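# Clamp one aluminum blank in the vise, tidy the rest

## Task

Put exactly one plain gray aluminum blank onto the two low bars inside the open vise. The bars are loose and must still be standing at the end. The blank's long side must sit firmly against the fixed jaw (the end block without hoses), and its short end must touch the work stop (the short rod between the jaws). Every finished part goes flat in the black outfeed tray with its pocket facing up. Every remaining blank, aluminum or brass, must finish completely on the infeed plate (the plate with short pins), not stacked on another blank and not sitting on the pins. Each blank must end either with the same face up as at the start on the plate, or turned fully over.

## Robot and tools

ROBOT. Two Franka FR3 arms, left_arm and right_arm, each carrying a Robotiq 140 two-finger gripper and a wrist camera. left_arm stands on the +y side. left_arm's fingers can hinge. Grip only with the outer quarter of each pad, near the fingertips, for a firm hold. A grip deeper toward the palm may hold loosely, fail, or let go later. Pushing the fingertips down onto a surface folds them unless the gripper is fully shut, so the next grip may miss. right_arm's fingers are rigid.

FRAMES. Scene frame: origin at table-top height, halfway between the nominal bases, +x out over the table, +z up. Calibrated bases in the scene frame: left_arm (+0.008, +0.343, +0.030) m, right_arm (+0.048, -0.439, +0.030) m, both nearly unrotated with z up. Each arm's end_effector_position (metres) and end_effector_quat_wxyz are in that arm's own base frame. They mark the point between the closed pads, and the fingertips reach about 33 mm past it (about 9 mm when fully open). These readings can be off by a few cm. cam_high and the table use the scene frame. Gripper axes: fingers along +z, opening along y.

ROW FORMAT (execute_actions and move). One row is a single flat list of 20 numbers, each in [-1, 1]: first left_arm's 10, then right_arm's 10. Each arm's 10 are 7 joint numbers in this order: elbow, waist, upper arm roll, shoulder, wrist pitch, forearm roll, wrist roll. Then come gripper position, force_limit and speed. Joint numbers are offsets, not poses. They count from the Joint targets in force when the action (or move) begins, not from the previous row. Scale: 1.0 equals 1.632 rad for elbow, waist, upper arm roll and shoulder; 3.472 rad for forearm roll; 2.955 for wrist pitch; 4.439 for wrist roll. Stated joint ranges (rad): waist ±2.901, shoulder ±1.836, upper arm roll ±2.901, elbow -3.077 to -0.117, forearm roll ±2.876, wrist pitch 0.440 to 4.622, wrist roll ±3.051. Stay more than 0.05 rad inside these, or a torque fault can follow. To hold an arm still, send 0 for all its joints.

GRIPPER NUMBERS are absolute commands. position: +1 fully open (140 mm); pads meet near -0.8; -1 closes until blocked. force_limit: with a slow close (speed -1) on parts up to 40 mm, roughly 14 N at -1, 40 N at 0, 58 N at +1. speed: about 30 mm/s at -1, 140 at 0, 250 at +1. Quicker closes squeeze harder. Both force_limit and speed start at +1. To leave a gripper unchanged, resend its last three numbers (0 is a real command). To tighten, raise force_limit and nudge position (-1 to -0.98). To loosen, open and re-close slowly.

TOOLS.
- execute_actions(actions, cameras): actions is a list of actions. Each action is a list of up to 15 rows, one row per 1/30 s control step. Fewer rows means the last row repeats until 15 steps (0.5 s) pass. An empty list just reports the state. The call is rejected if an action is malformed, or if it pushes a joint more than 0.018 rad beyond its range.
- move(target, speed, blend, blocking, cameras): target is one 20-number row or a list of up to 15 rows. In a list, every row's offsets count from the same starting Joint targets. Joints interpolate together, so the hand follows a curve, and nothing is avoided. speed is in rad/s for the joint with the farthest to go: 0.01 to 5.26, default 0.5. blend is in rad and rounds corners in a list. blocking=false returns after about 0.5 s while the move continues. The result adds a move: line reading done, off_target, moving, held or fault, plus limits=held if steps were withheld.
- wait(seconds 0 to 10): lets time run, each arm keeping its last command.
- stop(): brakes a running move.
- zoom_image(camera, region [x0,y0,x1,y1] px, at most 504x504): enlarges part of the latest image from cam_high, cam_left_wrist or cam_right_wrist (all 896x504).
- clear_fault(arm): clears a reported torque or force fault on left_arm or right_arm.
- read_manual(section): licence texts only.
- finished_scene(scene 1 or 2): ends the scene for good.

RESULTS. Joint positions, velocities and targets are listed per arm in the joint order above (rad, rad/s). Joint targets are what the next offsets count from. Joint torques are also given, along with external torque estimates (an outside push toward a larger angle lowers them) and flange force along the gripper axes. Both are noisy and include held weight. object_status codes: 0 moving, 1 blocked while opening, 2 blocked while closing (a grip), 3 reached the command or pads met. position_measured is in counts: 3 open, about 75 = 100 mm, 139 = 60 mm, 200 = 20 mm, 230 = pads meet. "joint sent to its limit" means a joint was clipped at its end. "joint command not followed" means the clearance check altered targets. MOTOR HOT warns of overheating, which brings a 30 to 60 s brake stop.

MOTION LIMITS. Each step, a target may lead its measured angle by at most 0.322 rad (big four joints), 0.842 (forearm roll), 0.865 (wrist pitch) or 1.81 (wrist roll). Targets that would move the hand over 70 mm are scaled back, so large moves span several actions.

AVOID. Contact torque limits are waist and shoulder 35, upper arm roll 32, elbow 30, wrist joints 12 N m. The contact force limit is 40 N, and held weight counts toward it. Exceeding these stops the arm until clear_fault. Also avoid exceeding joint speed limits, dropping parts, releasing a moving part, slamming, and hard pushes or twists on the gripper. Do not squeeze hard on a part still resting on something. Keep the two arms from hitting each other, and never close one gripper on the other's fingers. Do not tip the loose vise bars, and let nothing leave the table.

Each tool is called after "Request:" in YAML: its name, and indented under it one key for each argument.

## Session

I'll start by looking at the scene.

Request:
execute_actions:
  actions: []

Scene clock: 0.00 s.
left_arm: end_effector_position=(+0.1773, -0.2225, +0.2984) position_measured=3 object_status=3 end_effector_quat_wxyz=(-0.304, -0.357, +0.865, -0.182) | right_arm: end_effector_position=(+0.4602, +0.5841, +0.3235) position_measured=3 object_status=3 end_effector_quat_wxyz=(-0.361, +0.915, -0.176, -0.039)
Joint names: [elbow, waist, upper arm roll, shoulder, wrist pitch, forearm roll, wrist roll]
Joint positions: left_arm=[-2.711 -0.571 0.324 -0.837 1.675 -0.458 0.514] | right_arm=[-1.901 0.775 0.008 0.132 2.481 0.795 -0.941]
Joint velocities: within noise
Joint torques (N m): no reading
External joint torques (N m): no reading
Flange force (N): no reading
Joint targets: left_arm=[-2.711 -0.571 0.324 -0.837 1.675 -0.458 0.514] | right_arm=[-1.901 0.775 0.008 0.132 2.481 0.795 -0.941]
Tool commands: left_gripper/position=+1.0 left_gripper/force_limit=+1.0 left_gripper/speed=+1.0 right_gripper/position=+1.0 right_gripper/force_limit=+1.0 right_gripper/speed=+1.0

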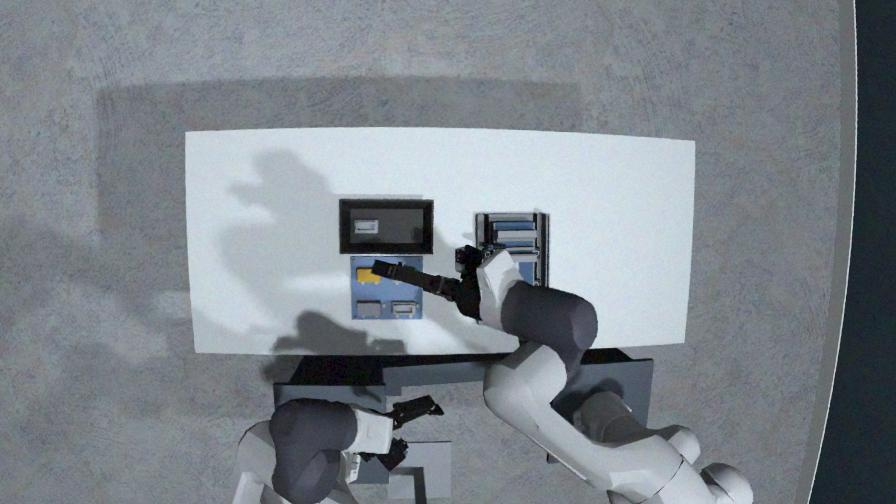

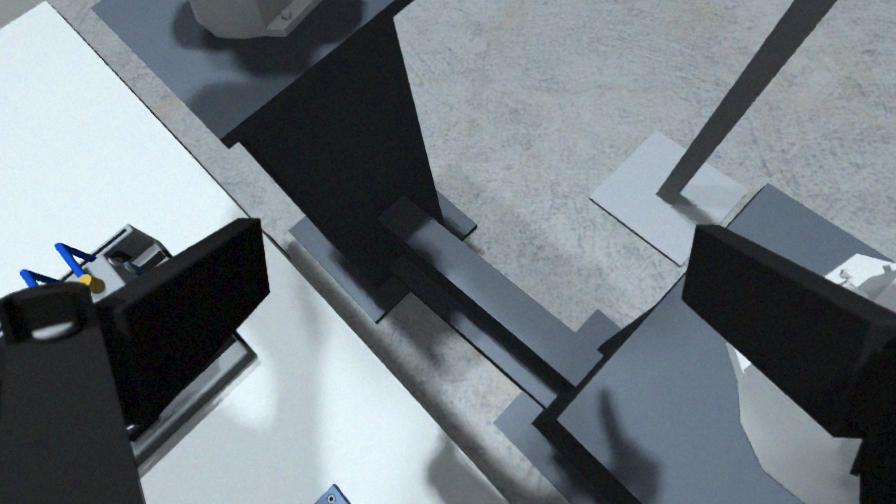

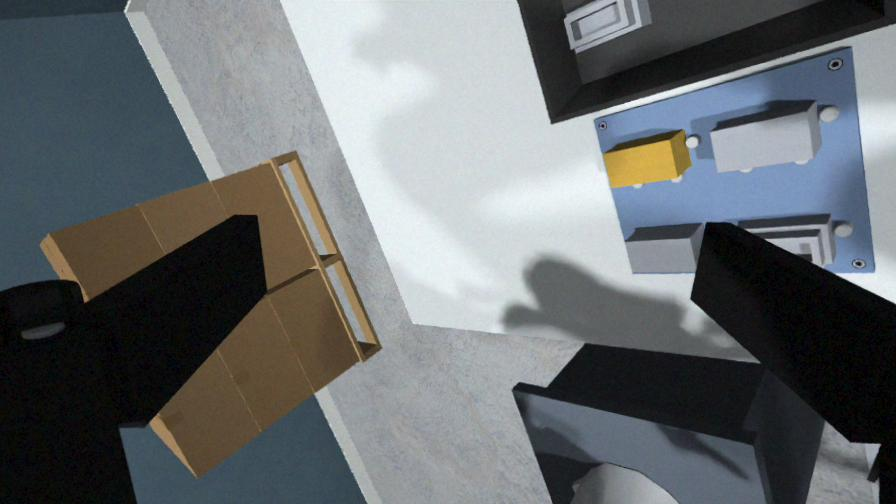

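Request:
zoom_image:
  camera: "cam_high"
  region: [320, 180, 580, 340]

Request:
zoom_image:
  camera: "cam_right_wrist"
  region: [500, 0, 896, 280]

Request:
zoom_image:
  camera: "cam_left_wrist"
  region: [0, 180, 300, 504]

Scaled by 1.938 from the camera's 896x504 image, which has a finer 1280x720 frame.

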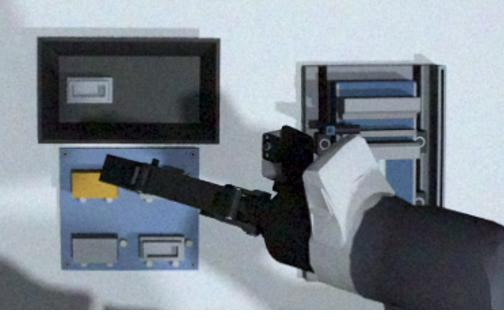

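Scaled by 1.273 from the camera's 896x504 image, which has a finer 1280x720 frame.

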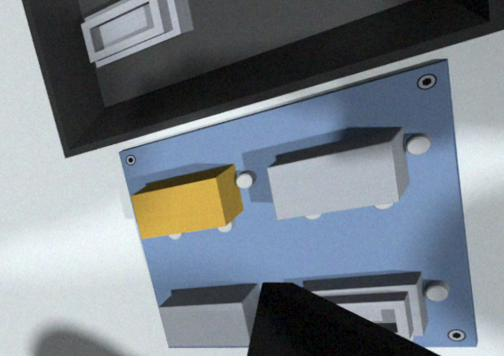

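Scaled by 1.556 from the camera's 896x504 image, which has a finer 1280x720 frame.

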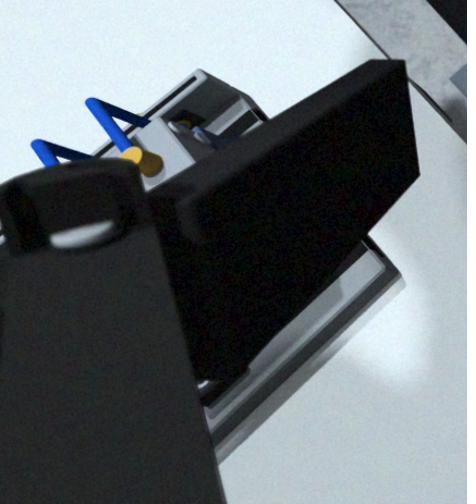

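Request:
move:
  target: [0,0,0,0,0,0,0,1,1,1,-0.2126,-0.1605,-0.0049,-0.2243,-0.0399,-0.229,-0.1419,1,1,1]
  speed: 0.7

Scene clock: 56.43 s.
left_arm: end_effector_position=(+0.1773, -0.2225, +0.2984) position_measured=3 object_status=3 end_effector_quat_wxyz=(-0.304, -0.357, +0.865, -0.182) | right_arm: end_effector_position=(+0.5072, +0.2867, +0.3015) position_measured=3 object_status=3 end_effector_quat_wxyz=(-0.046, +0.953, +0.247, +0.170)
Joint names: [elbow, waist, upper arm roll, shoulder, wrist pitch, forearm roll, wrist roll]
Joint positions: left_arm=[-2.711 -0.571 0.324 -0.837 1.675 -0.458 0.514] | right_arm=[-2.246 0.514 -0.001 -0.233 2.367 0.003 -1.566]
Joint velocities: left_arm=[within noise] | right_arm=[-0.001 0 0.001 0 -0.001 0 -0.005]
Joint torques (N m): left_arm=[23.44 0.56 -3.92 -3.29 1.39 -0.68 -0.01] | right_arm=[26.45 -0.81 0.48 -25.24 3.07 0.44 -0.18]
External joint torques (N m): left_arm=[0.21 0.53 0.95 -0.31 0.12 0.15 -0.02] | right_arm=[1.14 -0.86 0.65 -0.16 -0.29 -0.35 -0.19]
Flange force (N): left_arm=[-1.5 1.7 -1.5] | right_arm=[3.9 -0.2 -1.8]
Joint targets: left_arm=[-2.711 -0.571 0.324 -0.837 1.675 -0.458 0.514] | right_arm=[-2.248 0.513 0.000 -0.235 2.363 0.000 -1.571]
move: done
camera_calibration:
cam_right_wrist: T_world_to_cam=[[0.502298, -0.864676, -0.00567126, 0.00427834], [-0.864691, -0.502304, -0.000360617, 0.586829], [-0.00253688, 0.00508502, -0.999984, 0.436867], [0, 0, 0, 1]] pos_world=[0.506385, 0.296244, 0.437096]

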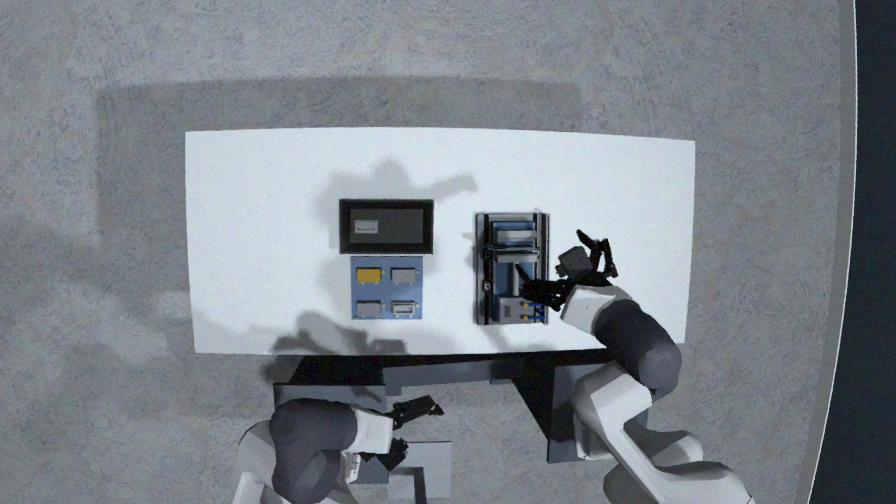

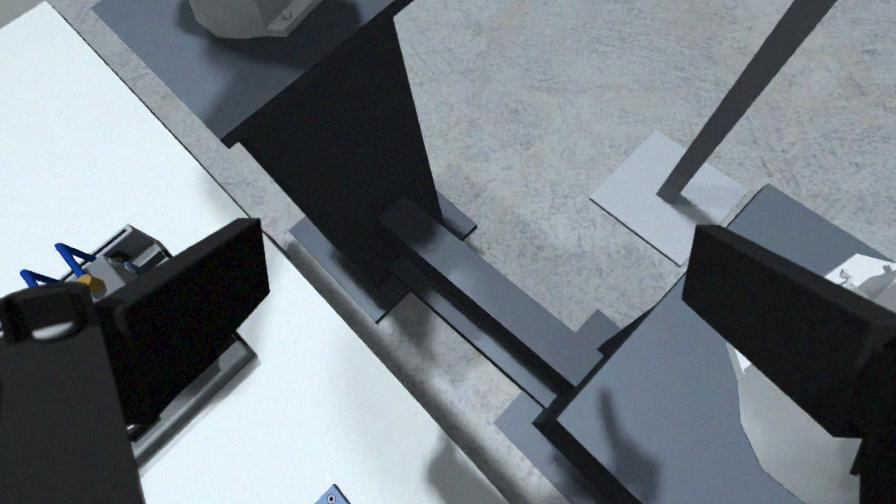

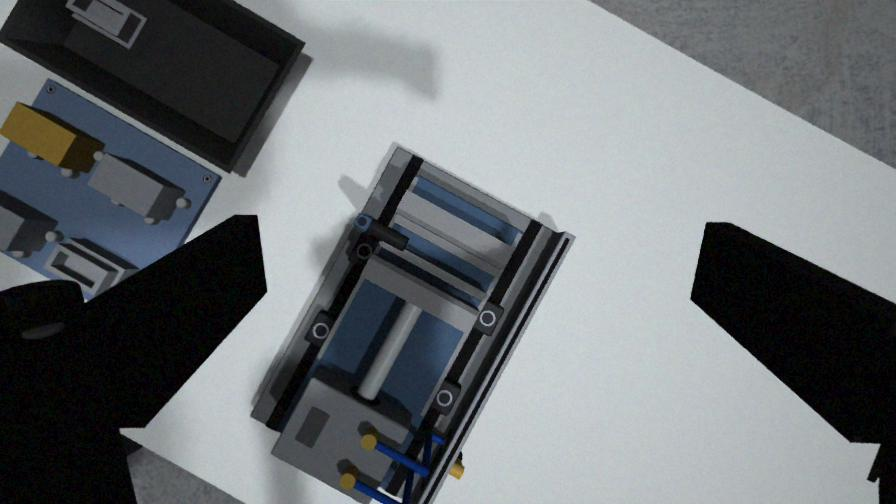

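Request:
zoom_image:
  camera: "cam_right_wrist"
  region: [240, 130, 600, 504]

Request:
zoom_image:
  camera: "cam_right_wrist"
  region: [330, 140, 590, 340]

Request:
zoom_image:
  camera: "cam_high"
  region: [325, 190, 455, 330]

Request:
zoom_image:
  camera: "cam_high"
  region: [460, 200, 570, 335]

Request:
zoom_image:
  camera: "cam_right_wrist"
  region: [0, 0, 320, 320]

Scaled by 1.348 from the camera's 896x504 image, which has a finer 1280x720 frame.

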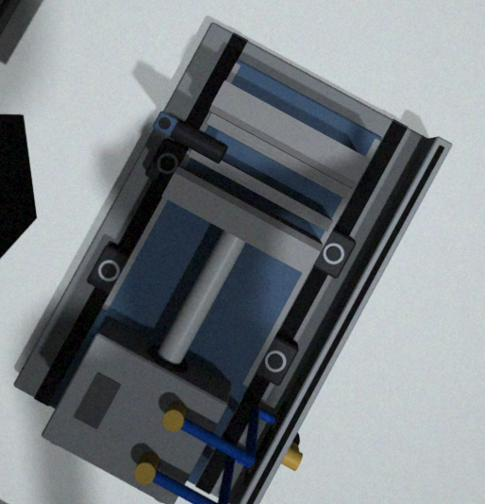

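Scaled by 1.938 from the camera's 896x504 image, which has a finer 1280x720 frame.

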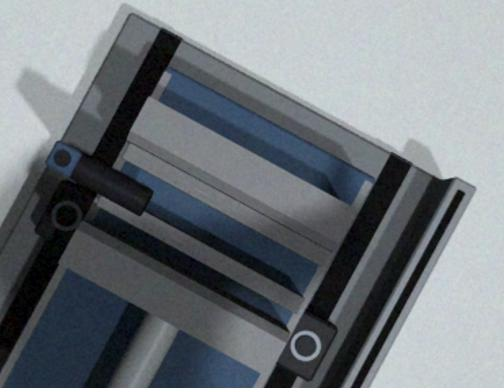

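Scaled by 3.600 from the camera's 896x504 image, which has a finer 1280x720 frame.

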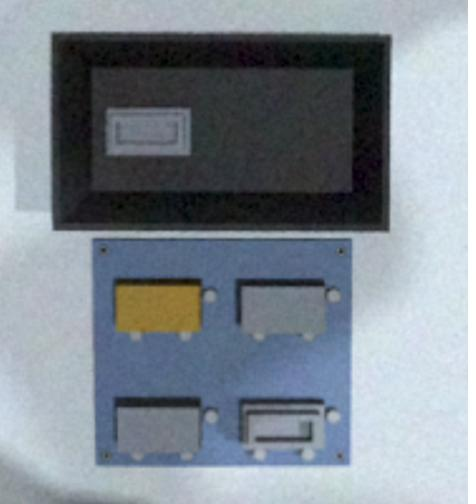

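Scaled by 3.733 from the camera's 896x504 image, which has a finer 1280x720 frame.

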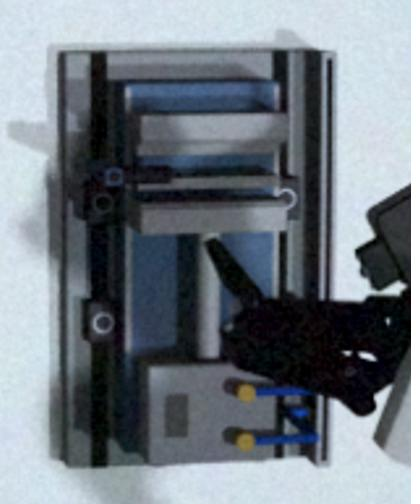

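Scaled by 1.575 from the camera's 896x504 image, which has a finer 1280x720 frame.

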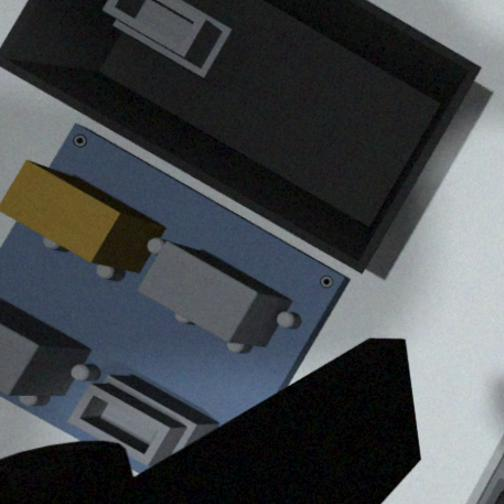

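Request:
move:
  target: [0.1036,0.1222,-0.1985,0.1642,0.2189,0.1319,-0.4697,1,1,1,-0.4127,-0.0692,0,-0.2189,0.2255,0,0,1,1,1]
  speed: 0.8

Scene clock: 113.47 s.
left_arm: end_effector_position=(+0.4428, -0.1734, +0.2999) position_measured=3 object_status=3 end_effector_quat_wxyz=(+0.033, +0.968, -0.183, +0.170) | right_arm: end_effector_position=(+0.4603, +0.1949, +0.2492) position_measured=3 object_status=3 end_effector_quat_wxyz=(-0.069, +0.922, +0.184, +0.334)
Joint names: [elbow, waist, upper arm roll, shoulder, wrist pitch, forearm roll, wrist roll]
Joint positions: left_arm=[-2.543 -0.373 0.001 -0.571 2.319 -0.004 -1.566] | right_arm=[-2.92 0.401 -0.001 -0.591 3.025 0.003 -1.568]
Joint velocities: left_arm=[0 0.001 0 0 0.001 0.001 -0.005] | right_arm=[within noise]
Joint torques (N m): left_arm=[25.73 0.91 -0.08 -12.92 3.69 1.17 -0.18] | right_arm=[24.36 -0.72 0.07 -10.85 3.85 0.35 -0.29]
External joint torques (N m): left_arm=[0.39 0.89 0.51 0.47 0.35 0.37 -0.19] | right_arm=[1.07 -0.74 0.6 -0.22 0.19 -0.28 -0.31]
Flange force (N): left_arm=[2.6 -1.1 1.4] | right_arm=[2.6 -1.6 0.5]
Joint targets: left_arm=[-2.542 -0.371 0.000 -0.569 2.322 0.000 -1.571] | right_arm=[-2.921 0.400 0.000 -0.592 3.030 0.000 -1.571]
move: done
camera_calibration:
cam_left_wrist: T_world_to_cam=[[-0.367294, -0.9301, 0.00318202, 0.00741516], [-0.930105, 0.367289, -0.00197806, 0.484204], [0.00067107, -0.00368614, -0.999993, 0.441829], [0, 0, 0, 1]] pos_world=[0.452788, -0.169317, 0.44276]
cam_right_wrist: T_world_to_cam=[[0.402728, -0.915319, 0.000958261, 0.00221394], [-0.862137, -0.379679, -0.335505, 0.558506], [0.307458, 0.134291, -0.942038, 0.202596], [0, 0, 0, 1]] pos_world=[0.418327, 0.186873, 0.378232]

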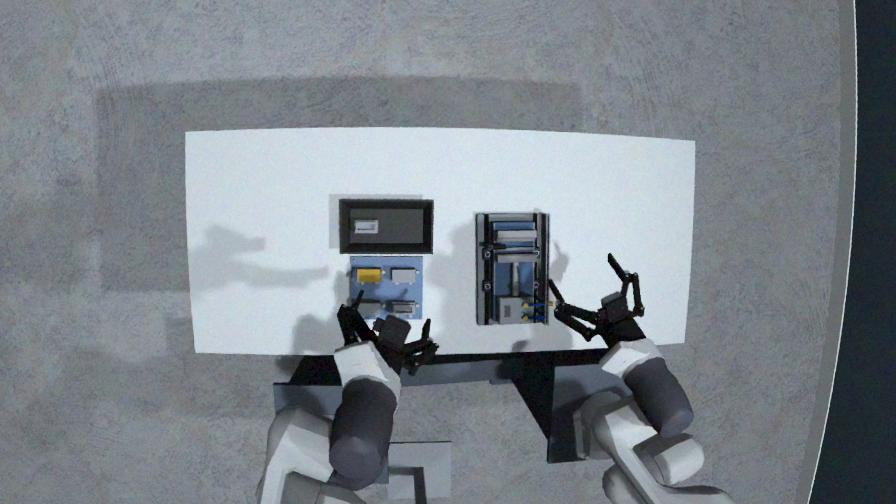

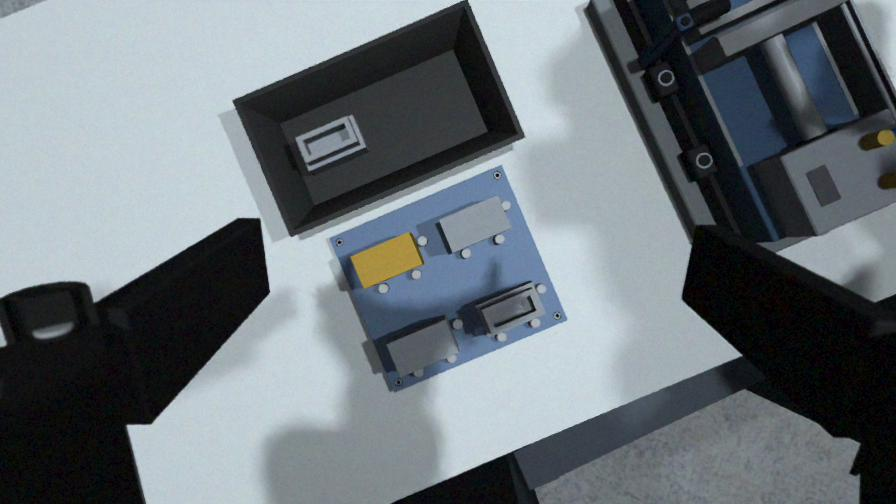

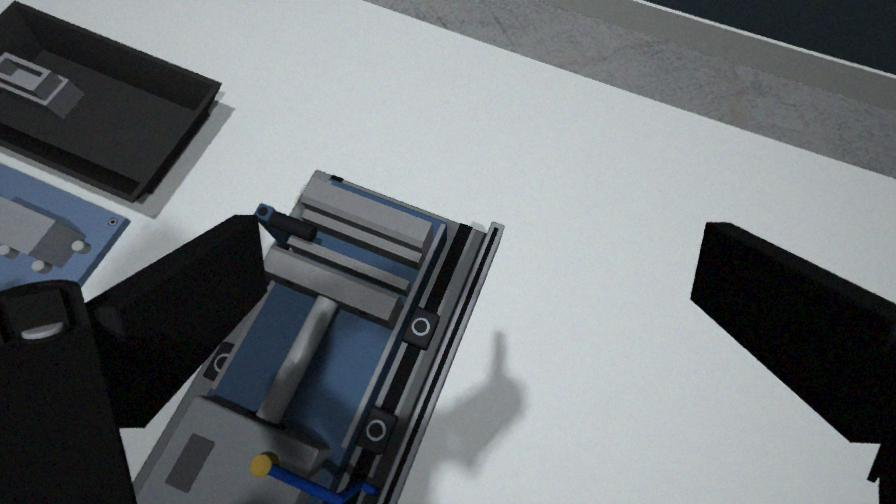

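Request:
zoom_image:
  camera: "cam_right_wrist"
  region: [200, 150, 540, 370]

Request:
zoom_image:
  camera: "cam_left_wrist"
  region: [220, 0, 580, 400]

Request:
zoom_image:
  camera: "cam_left_wrist"
  region: [580, 0, 896, 250]

Request:
zoom_image:
  camera: "cam_high"
  region: [460, 200, 570, 335]

Scaled by 1.482 from the camera's 896x504 image, which has a finer 1280x720 frame.

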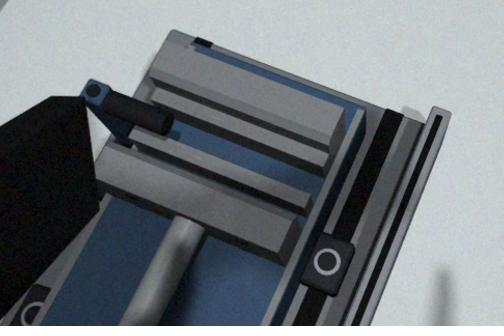

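Scaled by 1.260 from the camera's 896x504 image, which has a finer 1280x720 frame.

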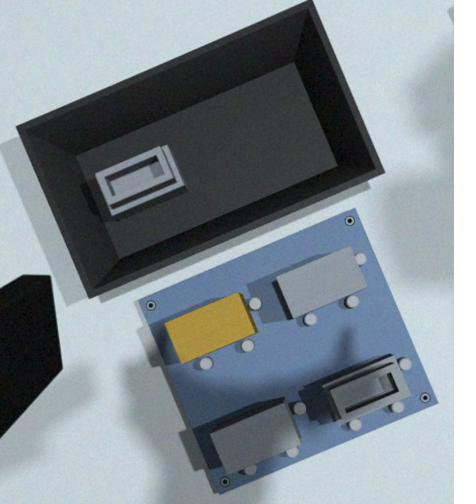

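Scaled by 1.595 from the camera's 896x504 image, which has a finer 1280x720 frame.

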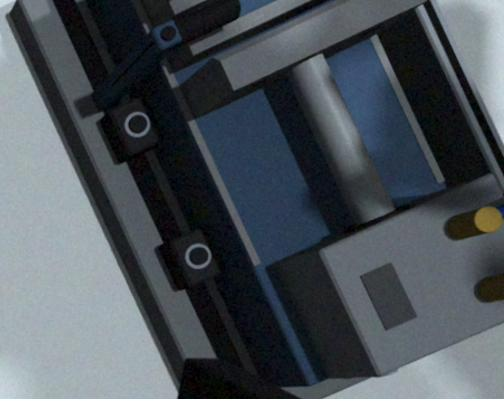

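Scaled by 3.733 from the camera's 896x504 image, which has a finer 1280x720 frame.

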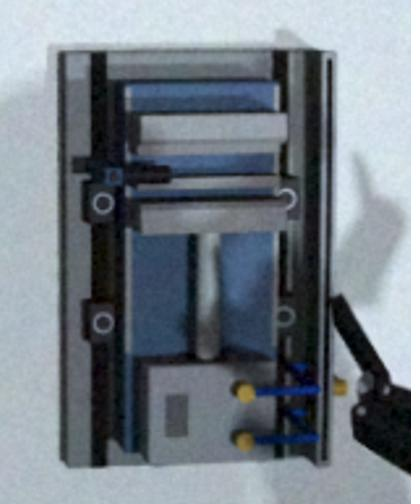

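Request:
move:
  target: [-0.2271,-0.0817,0,0.0399,0.1475,0,0,1,1,1,0.2757,0.075,0,0.3149,-0.0975,0,0,1,1,1]
  speed: 0.8

Scene clock: 144.47 s.
left_arm: end_effector_position=(+0.3763, -0.2071, +0.1506) position_measured=3 object_status=3 end_effector_quat_wxyz=(+0.044, +0.954, -0.245, +0.168) | right_arm: end_effector_position=(+0.4958, +0.2840, +0.1606) position_measured=3 object_status=3 end_effector_quat_wxyz=(-0.046, +0.952, +0.250, +0.169)
Joint names: [elbow, waist, upper arm roll, shoulder, wrist pitch, forearm roll, wrist roll]
Joint positions: left_arm=[-2.911 -0.503 0 -0.505 2.755 -0.004 -1.568] | right_arm=[-2.473 0.52 -0.001 -0.079 2.746 0.003 -1.568]
Joint velocities: left_arm=[-0.001 0 0 0.001 0.003 -0.001 0] | right_arm=[0.002 -0.001 0 0.001 -0.003 0 0.001]
Joint torques (N m): left_arm=[21.89 0.13 0.29 -12.29 3.69 0.89 -0.17] | right_arm=[24.04 0.12 0.62 -26.49 3.07 0.36 -0.19]
External joint torques (N m): left_arm=[-0.09 0.2 0.89 -0.1 0.36 0.29 -0.18] | right_arm=[1.71 0.24 0.81 1.12 -0.29 -0.24 -0.2]
Flange force (N): left_arm=[-0.7 -1.8 1.0] | right_arm=[8.3 -1.0 3.0]
Joint targets: left_arm=[-2.912 -0.505 0.000 -0.504 2.758 0.000 -1.571] | right_arm=[-2.471 0.522 0.000 -0.078 2.741 0.000 -1.571]
move: done
camera_calibration:
cam_left_wrist: T_world_to_cam=[[-0.482862, -0.875694, 0.00230722, 0.00704595], [-0.875696, 0.482855, -0.00281479, 0.438086], [0.00135084, -0.00337957, -0.999993, 0.292346], [0, 0, 0, 1]] pos_world=[0.386638, -0.204374, 0.293561]
cam_right_wrist: T_world_to_cam=[[0.508854, -0.860844, -0.00395218, 0.00223714], [-0.860846, -0.508863, 0.00147358, 0.575182], [-0.00327964, 0.00265238, -0.999991, 0.296937], [0, 0, 0, 1]] pos_world=[0.494979, 0.293827, 0.296096]

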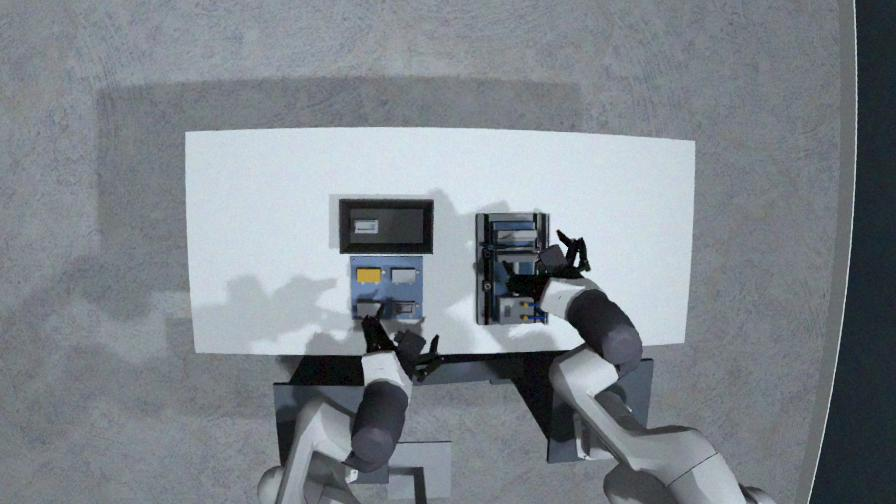

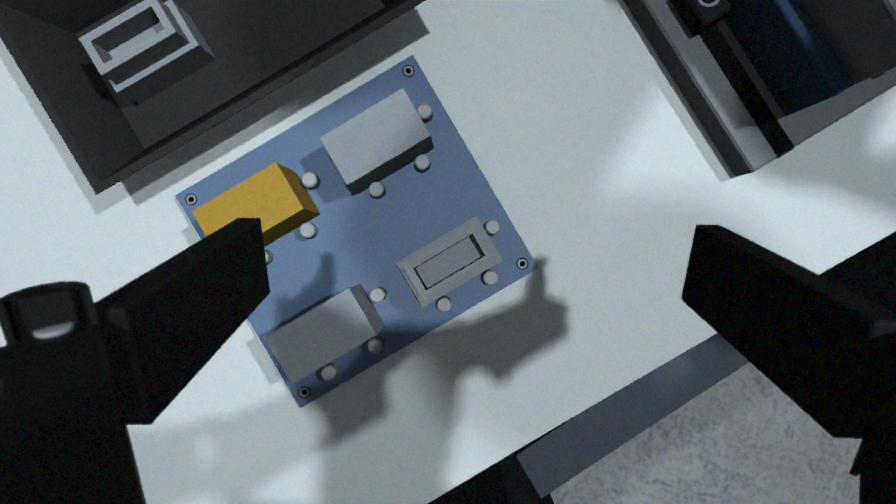

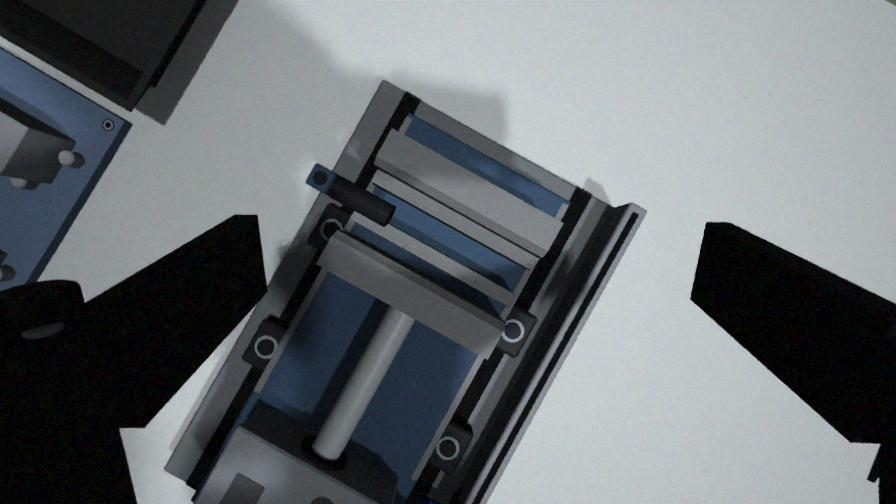

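Request:
zoom_image:
  camera: "cam_right_wrist"
  region: [290, 70, 610, 370]

Request:
zoom_image:
  camera: "cam_right_wrist"
  region: [300, 110, 460, 260]

Request:
zoom_image:
  camera: "cam_right_wrist"
  region: [430, 180, 590, 330]

Request:
zoom_image:
  camera: "cam_left_wrist"
  region: [180, 50, 550, 410]

Request:
zoom_image:
  camera: "cam_left_wrist"
  region: [370, 190, 550, 330]

Scaled by 1.575 from the camera's 896x504 image, which has a finer 1280x720 frame.

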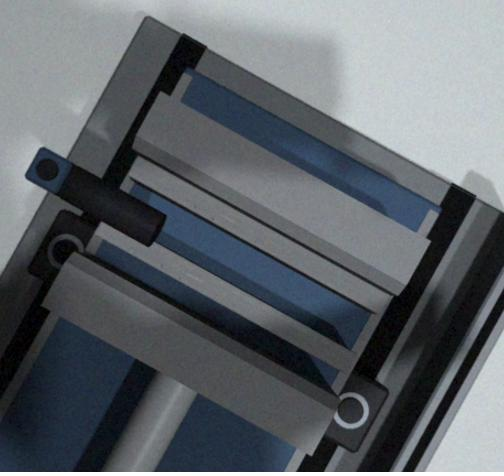

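Scaled by 3.150 from the camera's 896x504 image, which has a finer 1280x720 frame.

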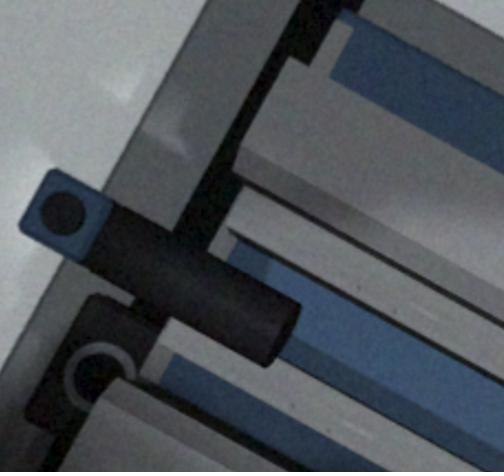

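Scaled by 3.150 from the camera's 896x504 image, which has a finer 1280x720 frame.

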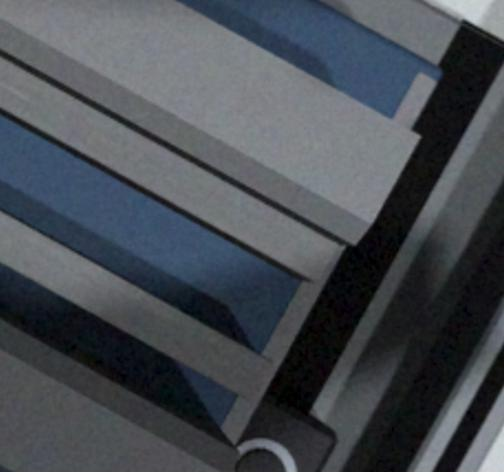

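Scaled by 1.362 from the camera's 896x504 image, which has a finer 1280x720 frame.

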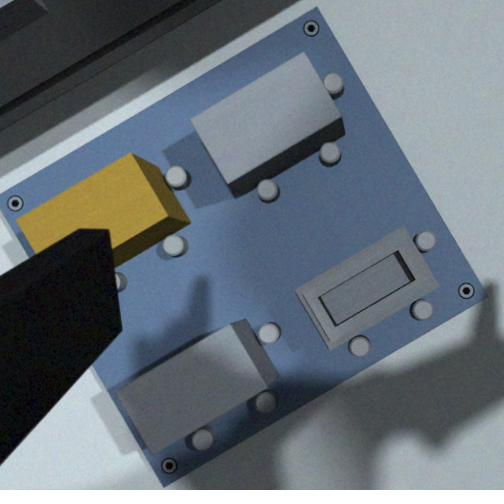

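Scaled by 2.800 from the camera's 896x504 image, which has a finer 1280x720 frame.

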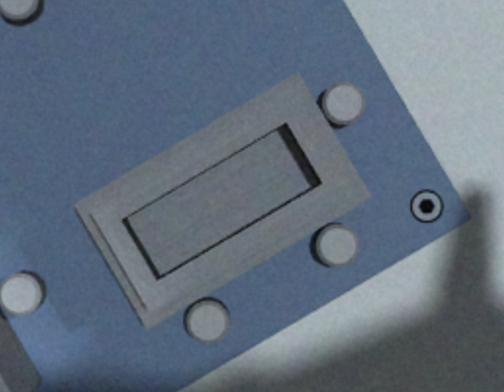

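Request:
move:
  target:
    - [0,0,0,0,0,0,0,1,1,1,0,-0.4926,0,0,-0.3885,0.354,0.8299,1,1,1]
    - [0,0,0,0,0,0,0,1,1,1,0.2984,-0.4926,0,0.4093,-0.3885,0.354,0.8299,1,1,1]
  speed: [1.2,0.6]
  cameras: ["cam_right_wrist","cam_high"]

Scene clock: 203.37 s.
left_arm: end_effector_position=(+0.3765, -0.2072, +0.1507) position_measured=3 object_status=3 end_effector_quat_wxyz=(+0.044, +0.954, -0.245, +0.168) | right_arm: end_effector_position=(+0.5450, +0.1526, +0.1310) position_measured=3 object_status=3 end_effector_quat_wxyz=(-0.446, +0.548, +0.549, +0.447)
Joint names: [elbow, waist, upper arm roll, shoulder, wrist pitch, forearm roll, wrist roll]
Joint positions: left_arm=[-2.912 -0.503 0 -0.505 2.756 -0.004 -1.568] | right_arm=[-1.986 -0.28 0 0.59 1.597 1.227 2.11]
Joint velocities: within noise
Joint torques (N m): left_arm=[22.01 0.24 0.34 -12.29 3.6 0.88 -0.15] | right_arm=[19.26 -0.78 2.25 -43.13 -1.86 1.72 0.18]
External joint torques (N m): left_arm=[0 0.31 0.94 -0.04 0.26 0.28 -0.16] | right_arm=[1.49 -0.76 0.74 0.63 -0.2 0.34 0.15]
Flange force (N): left_arm=[-0.2 -2.1 0.9] | right_arm=[-2.8 6.8 -1.6]
Joint targets: left_arm=[-2.912 -0.505 0.000 -0.504 2.758 0.000 -1.571] | right_arm=[-1.984 -0.282 0.000 0.590 1.593 1.229 2.114]
move: done
camera_calibration:
cam_right_wrist: T_world_to_cam=[[0.999792, 0.0104038, 0.0175425, -0.539329], [0.0203901, -0.529802, -0.847876, 0.184908], [0.000472883, 0.848057, -0.529904, 0.0752743], [0, 0, 0, 1]] pos_world=[0.535411, 0.039739, 0.206129]
Images, in order (width x height): cam_high 896x504, cam_right_wrist 896x504.

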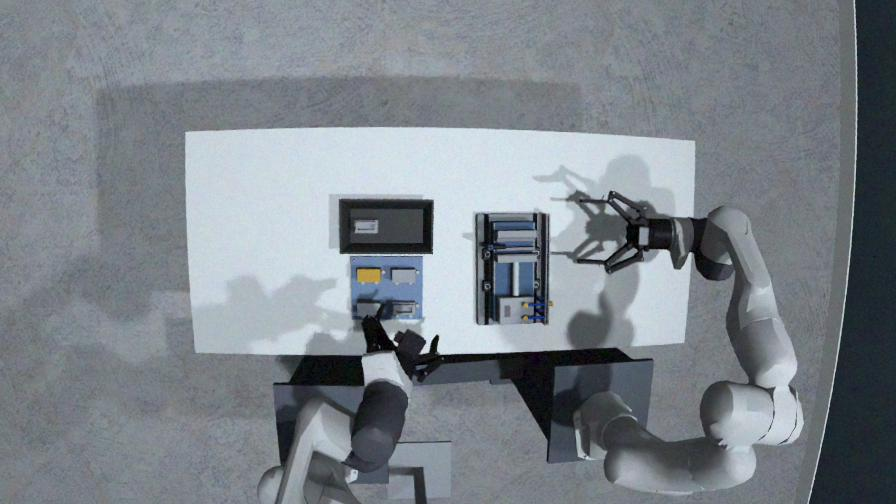

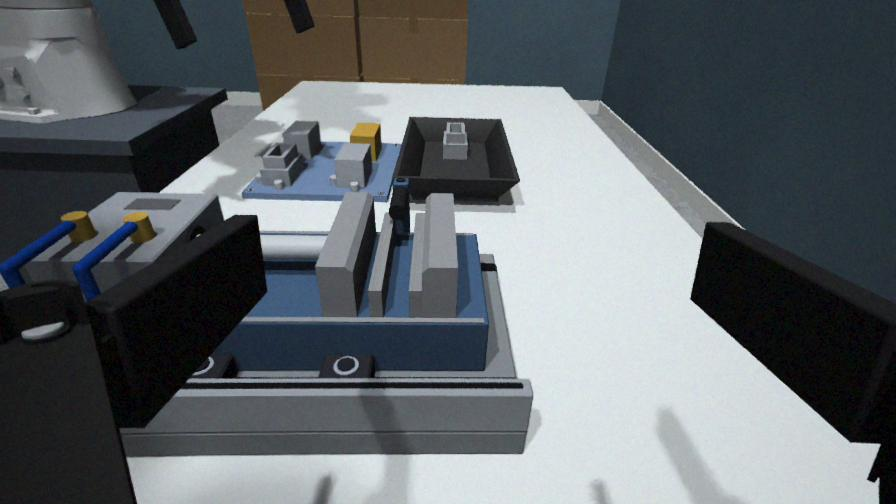

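Request:
zoom_image:
  camera: "cam_right_wrist"
  region: [300, 160, 520, 340]

Request:
zoom_image:
  camera: "cam_right_wrist"
  region: [230, 100, 530, 210]

Request:
zoom_image:
  camera: "cam_right_wrist"
  region: [200, 180, 540, 470]

Scaled by 2.291 from the camera's 896x504 image, which has a finer 1280x720 frame.

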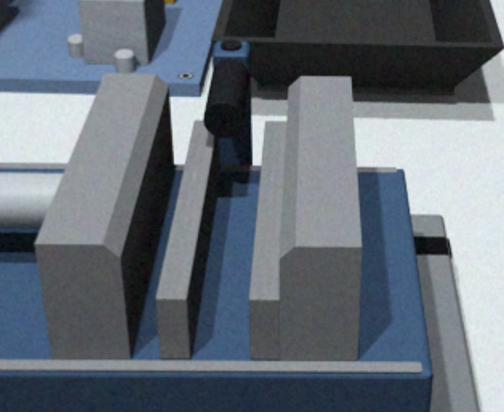

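Scaled by 1.680 from the camera's 896x504 image, which has a finer 1280x720 frame.

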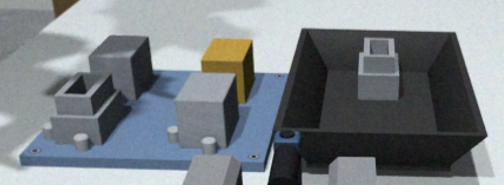

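Scaled by 1.482 from the camera's 896x504 image, which has a finer 1280x720 frame.

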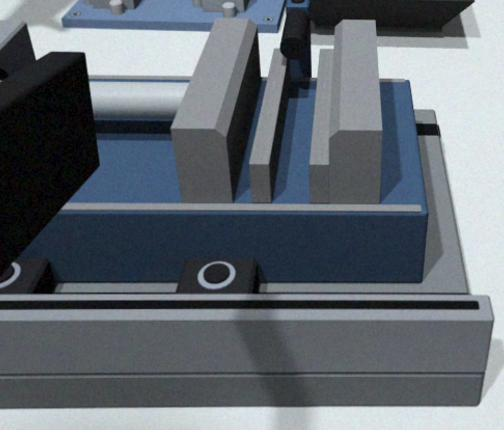

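Request:
zoom_image:
  camera: "cam_right_wrist"
  region: [240, 110, 400, 210]

Request:
zoom_image:
  camera: "cam_right_wrist"
  region: [380, 100, 530, 200]

Request:
zoom_image:
  camera: "cam_right_wrist"
  region: [360, 160, 480, 280]

Scaled by 3.150 from the camera's 896x504 image, which has a finer 1280x720 frame.

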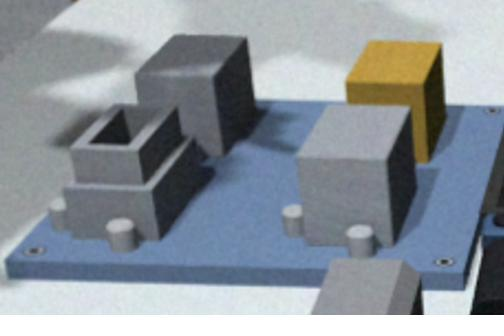

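Scaled by 3.360 from the camera's 896x504 image, which has a finer 1280x720 frame.

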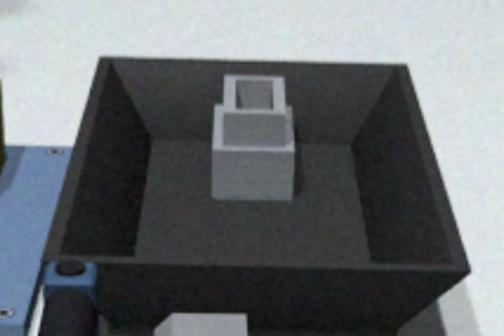

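Scaled by 4.200 from the camera's 896x504 image, which has a finer 1280x720 frame.

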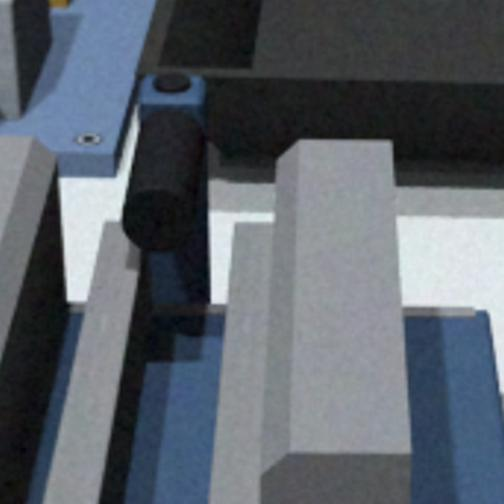

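Request:
move:
  target:
    - [0.1917,0.0076,0,0.2105,-0.1081,0,0.2362,-0.261,-0.1,-0.5,-0.2984,0,0,-0.4093,0,0,0,1,1,1]
    - [0.1917,0.0076,0,0.2105,-0.1081,0,0.2362,-0.261,-0.1,-0.5,-0.0275,0.4876,0,-0.2659,0.2003,-0.354,-0.366,1,1,1]
  speed: [0.8,1.0]

Scene clock: 297.90 s.
left_arm: end_effector_position=(+0.3786, -0.2041, +0.1002) position_measured=162 object_status=3 end_effector_quat_wxyz=(+0.001, +0.719, -0.695, +0.001) | right_arm: end_effector_position=(+0.5030, +0.2851, +0.1597) position_measured=3 object_status=3 end_effector_quat_wxyz=(+0.002, +0.714, -0.700, -0.002)
Joint names: [elbow, waist, upper arm roll, shoulder, wrist pitch, forearm roll, wrist roll]
Joint positions: left_arm=[-2.601 -0.494 0 -0.162 2.44 -0.004 -0.525] | right_arm=[-2.031 0.513 0.001 0.155 2.181 0.003 0.494]
Joint velocities: left_arm=[within noise] | right_arm=[-0.001 0 0.001 -0.001 0 0 -0.005]
Joint torques (N m): left_arm=[21.2 0.84 0.53 -22.64 2.57 0.78 0.14] | right_arm=[25.19 -0.3 0.44 -35.7 2.71 0.27 -0.26]
External joint torques (N m): left_arm=[0.21 0.98 0.82 0.57 -0.05 0.28 0.14] | right_arm=[1.72 -0.15 0.44 1.01 0.2 -0.34 -0.26]
Flange force (N): left_arm=[-1.0 -3.2 0.9] | right_arm=[-4.2 -8.3 -0.3]
Joint targets: left_arm=[-2.599 -0.492 0.000 -0.161 2.438 0.000 -0.522] | right_arm=[-2.029 0.514 0.000 0.156 2.185 0.000 0.489]
move: done
camera_calibration:
cam_left_wrist: T_world_to_cam=[[-0.999411, -0.0343047, 0.000814405, 0.378337], [-0.0320385, 0.941363, 0.335872, 0.178664], [-0.0122886, 0.335648, -0.941907, 0.310376], [0, 0, 0, 1]] pos_world=[0.387653, -0.259386, 0.232029]
cam_right_wrist: T_world_to_cam=[[-0.999342, -0.0361855, -0.00253418, 0.522892], [-0.0348164, 0.937232, 0.346964, -0.300927], [-0.0101799, 0.346824, -0.937875, 0.191483], [0, 0, 0, 1]] pos_world=[0.51402, 0.234549, 0.285324]

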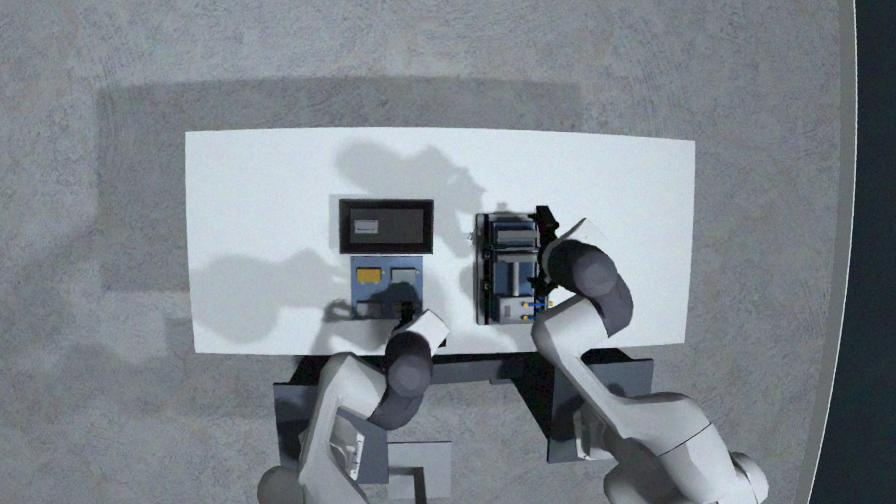

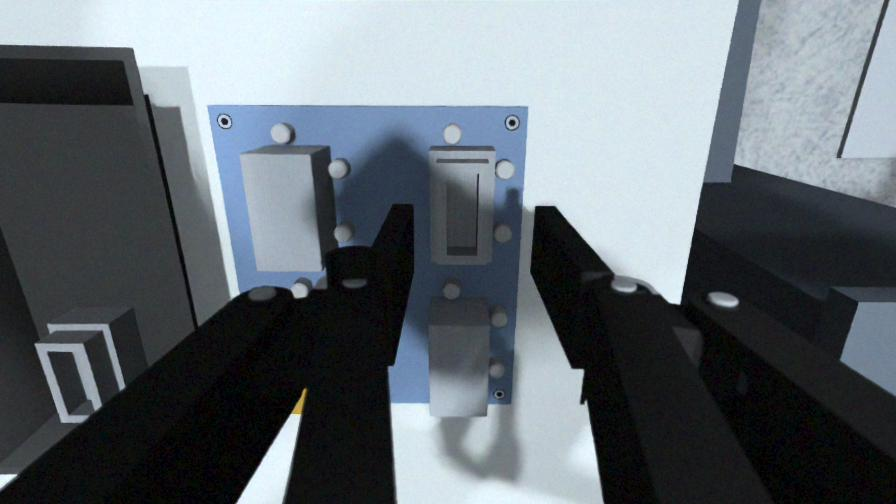

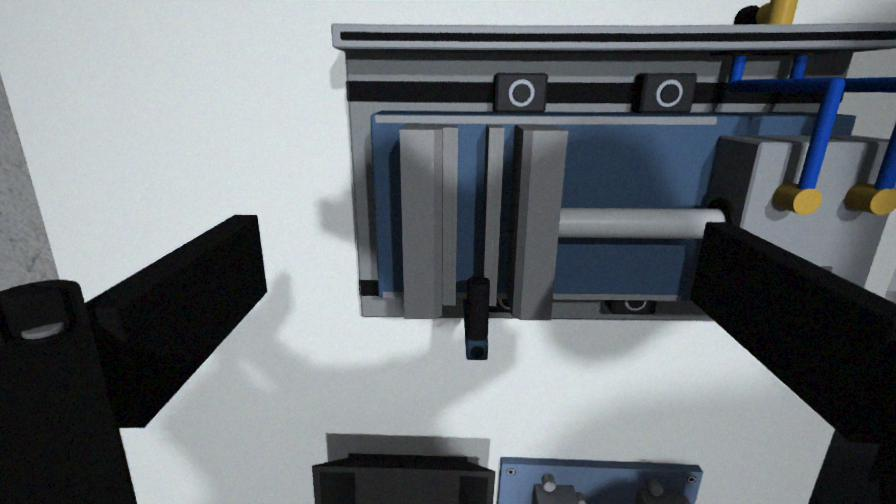

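Request:
zoom_image:
  camera: "cam_left_wrist"
  region: [390, 100, 550, 300]

Request:
zoom_image:
  camera: "cam_right_wrist"
  region: [370, 100, 590, 380]

Request:
zoom_image:
  camera: "cam_right_wrist"
  region: [430, 260, 530, 370]

Scaled by 2.520 from the camera's 896x504 image, which has a finer 1280x720 frame.

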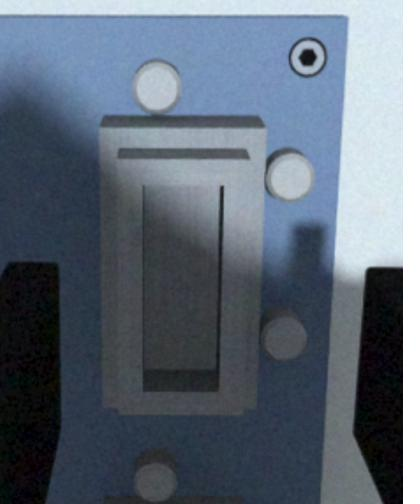

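Scaled by 1.800 from the camera's 896x504 image, which has a finer 1280x720 frame.

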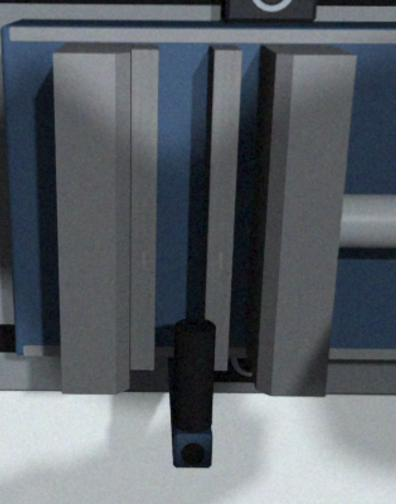

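Scaled by 4.582 from the camera's 896x504 image, which has a finer 1280x720 frame.

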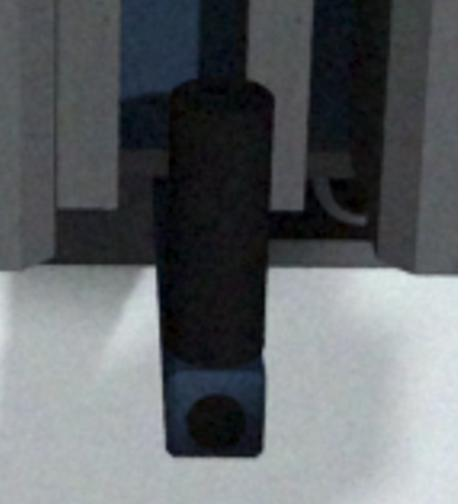

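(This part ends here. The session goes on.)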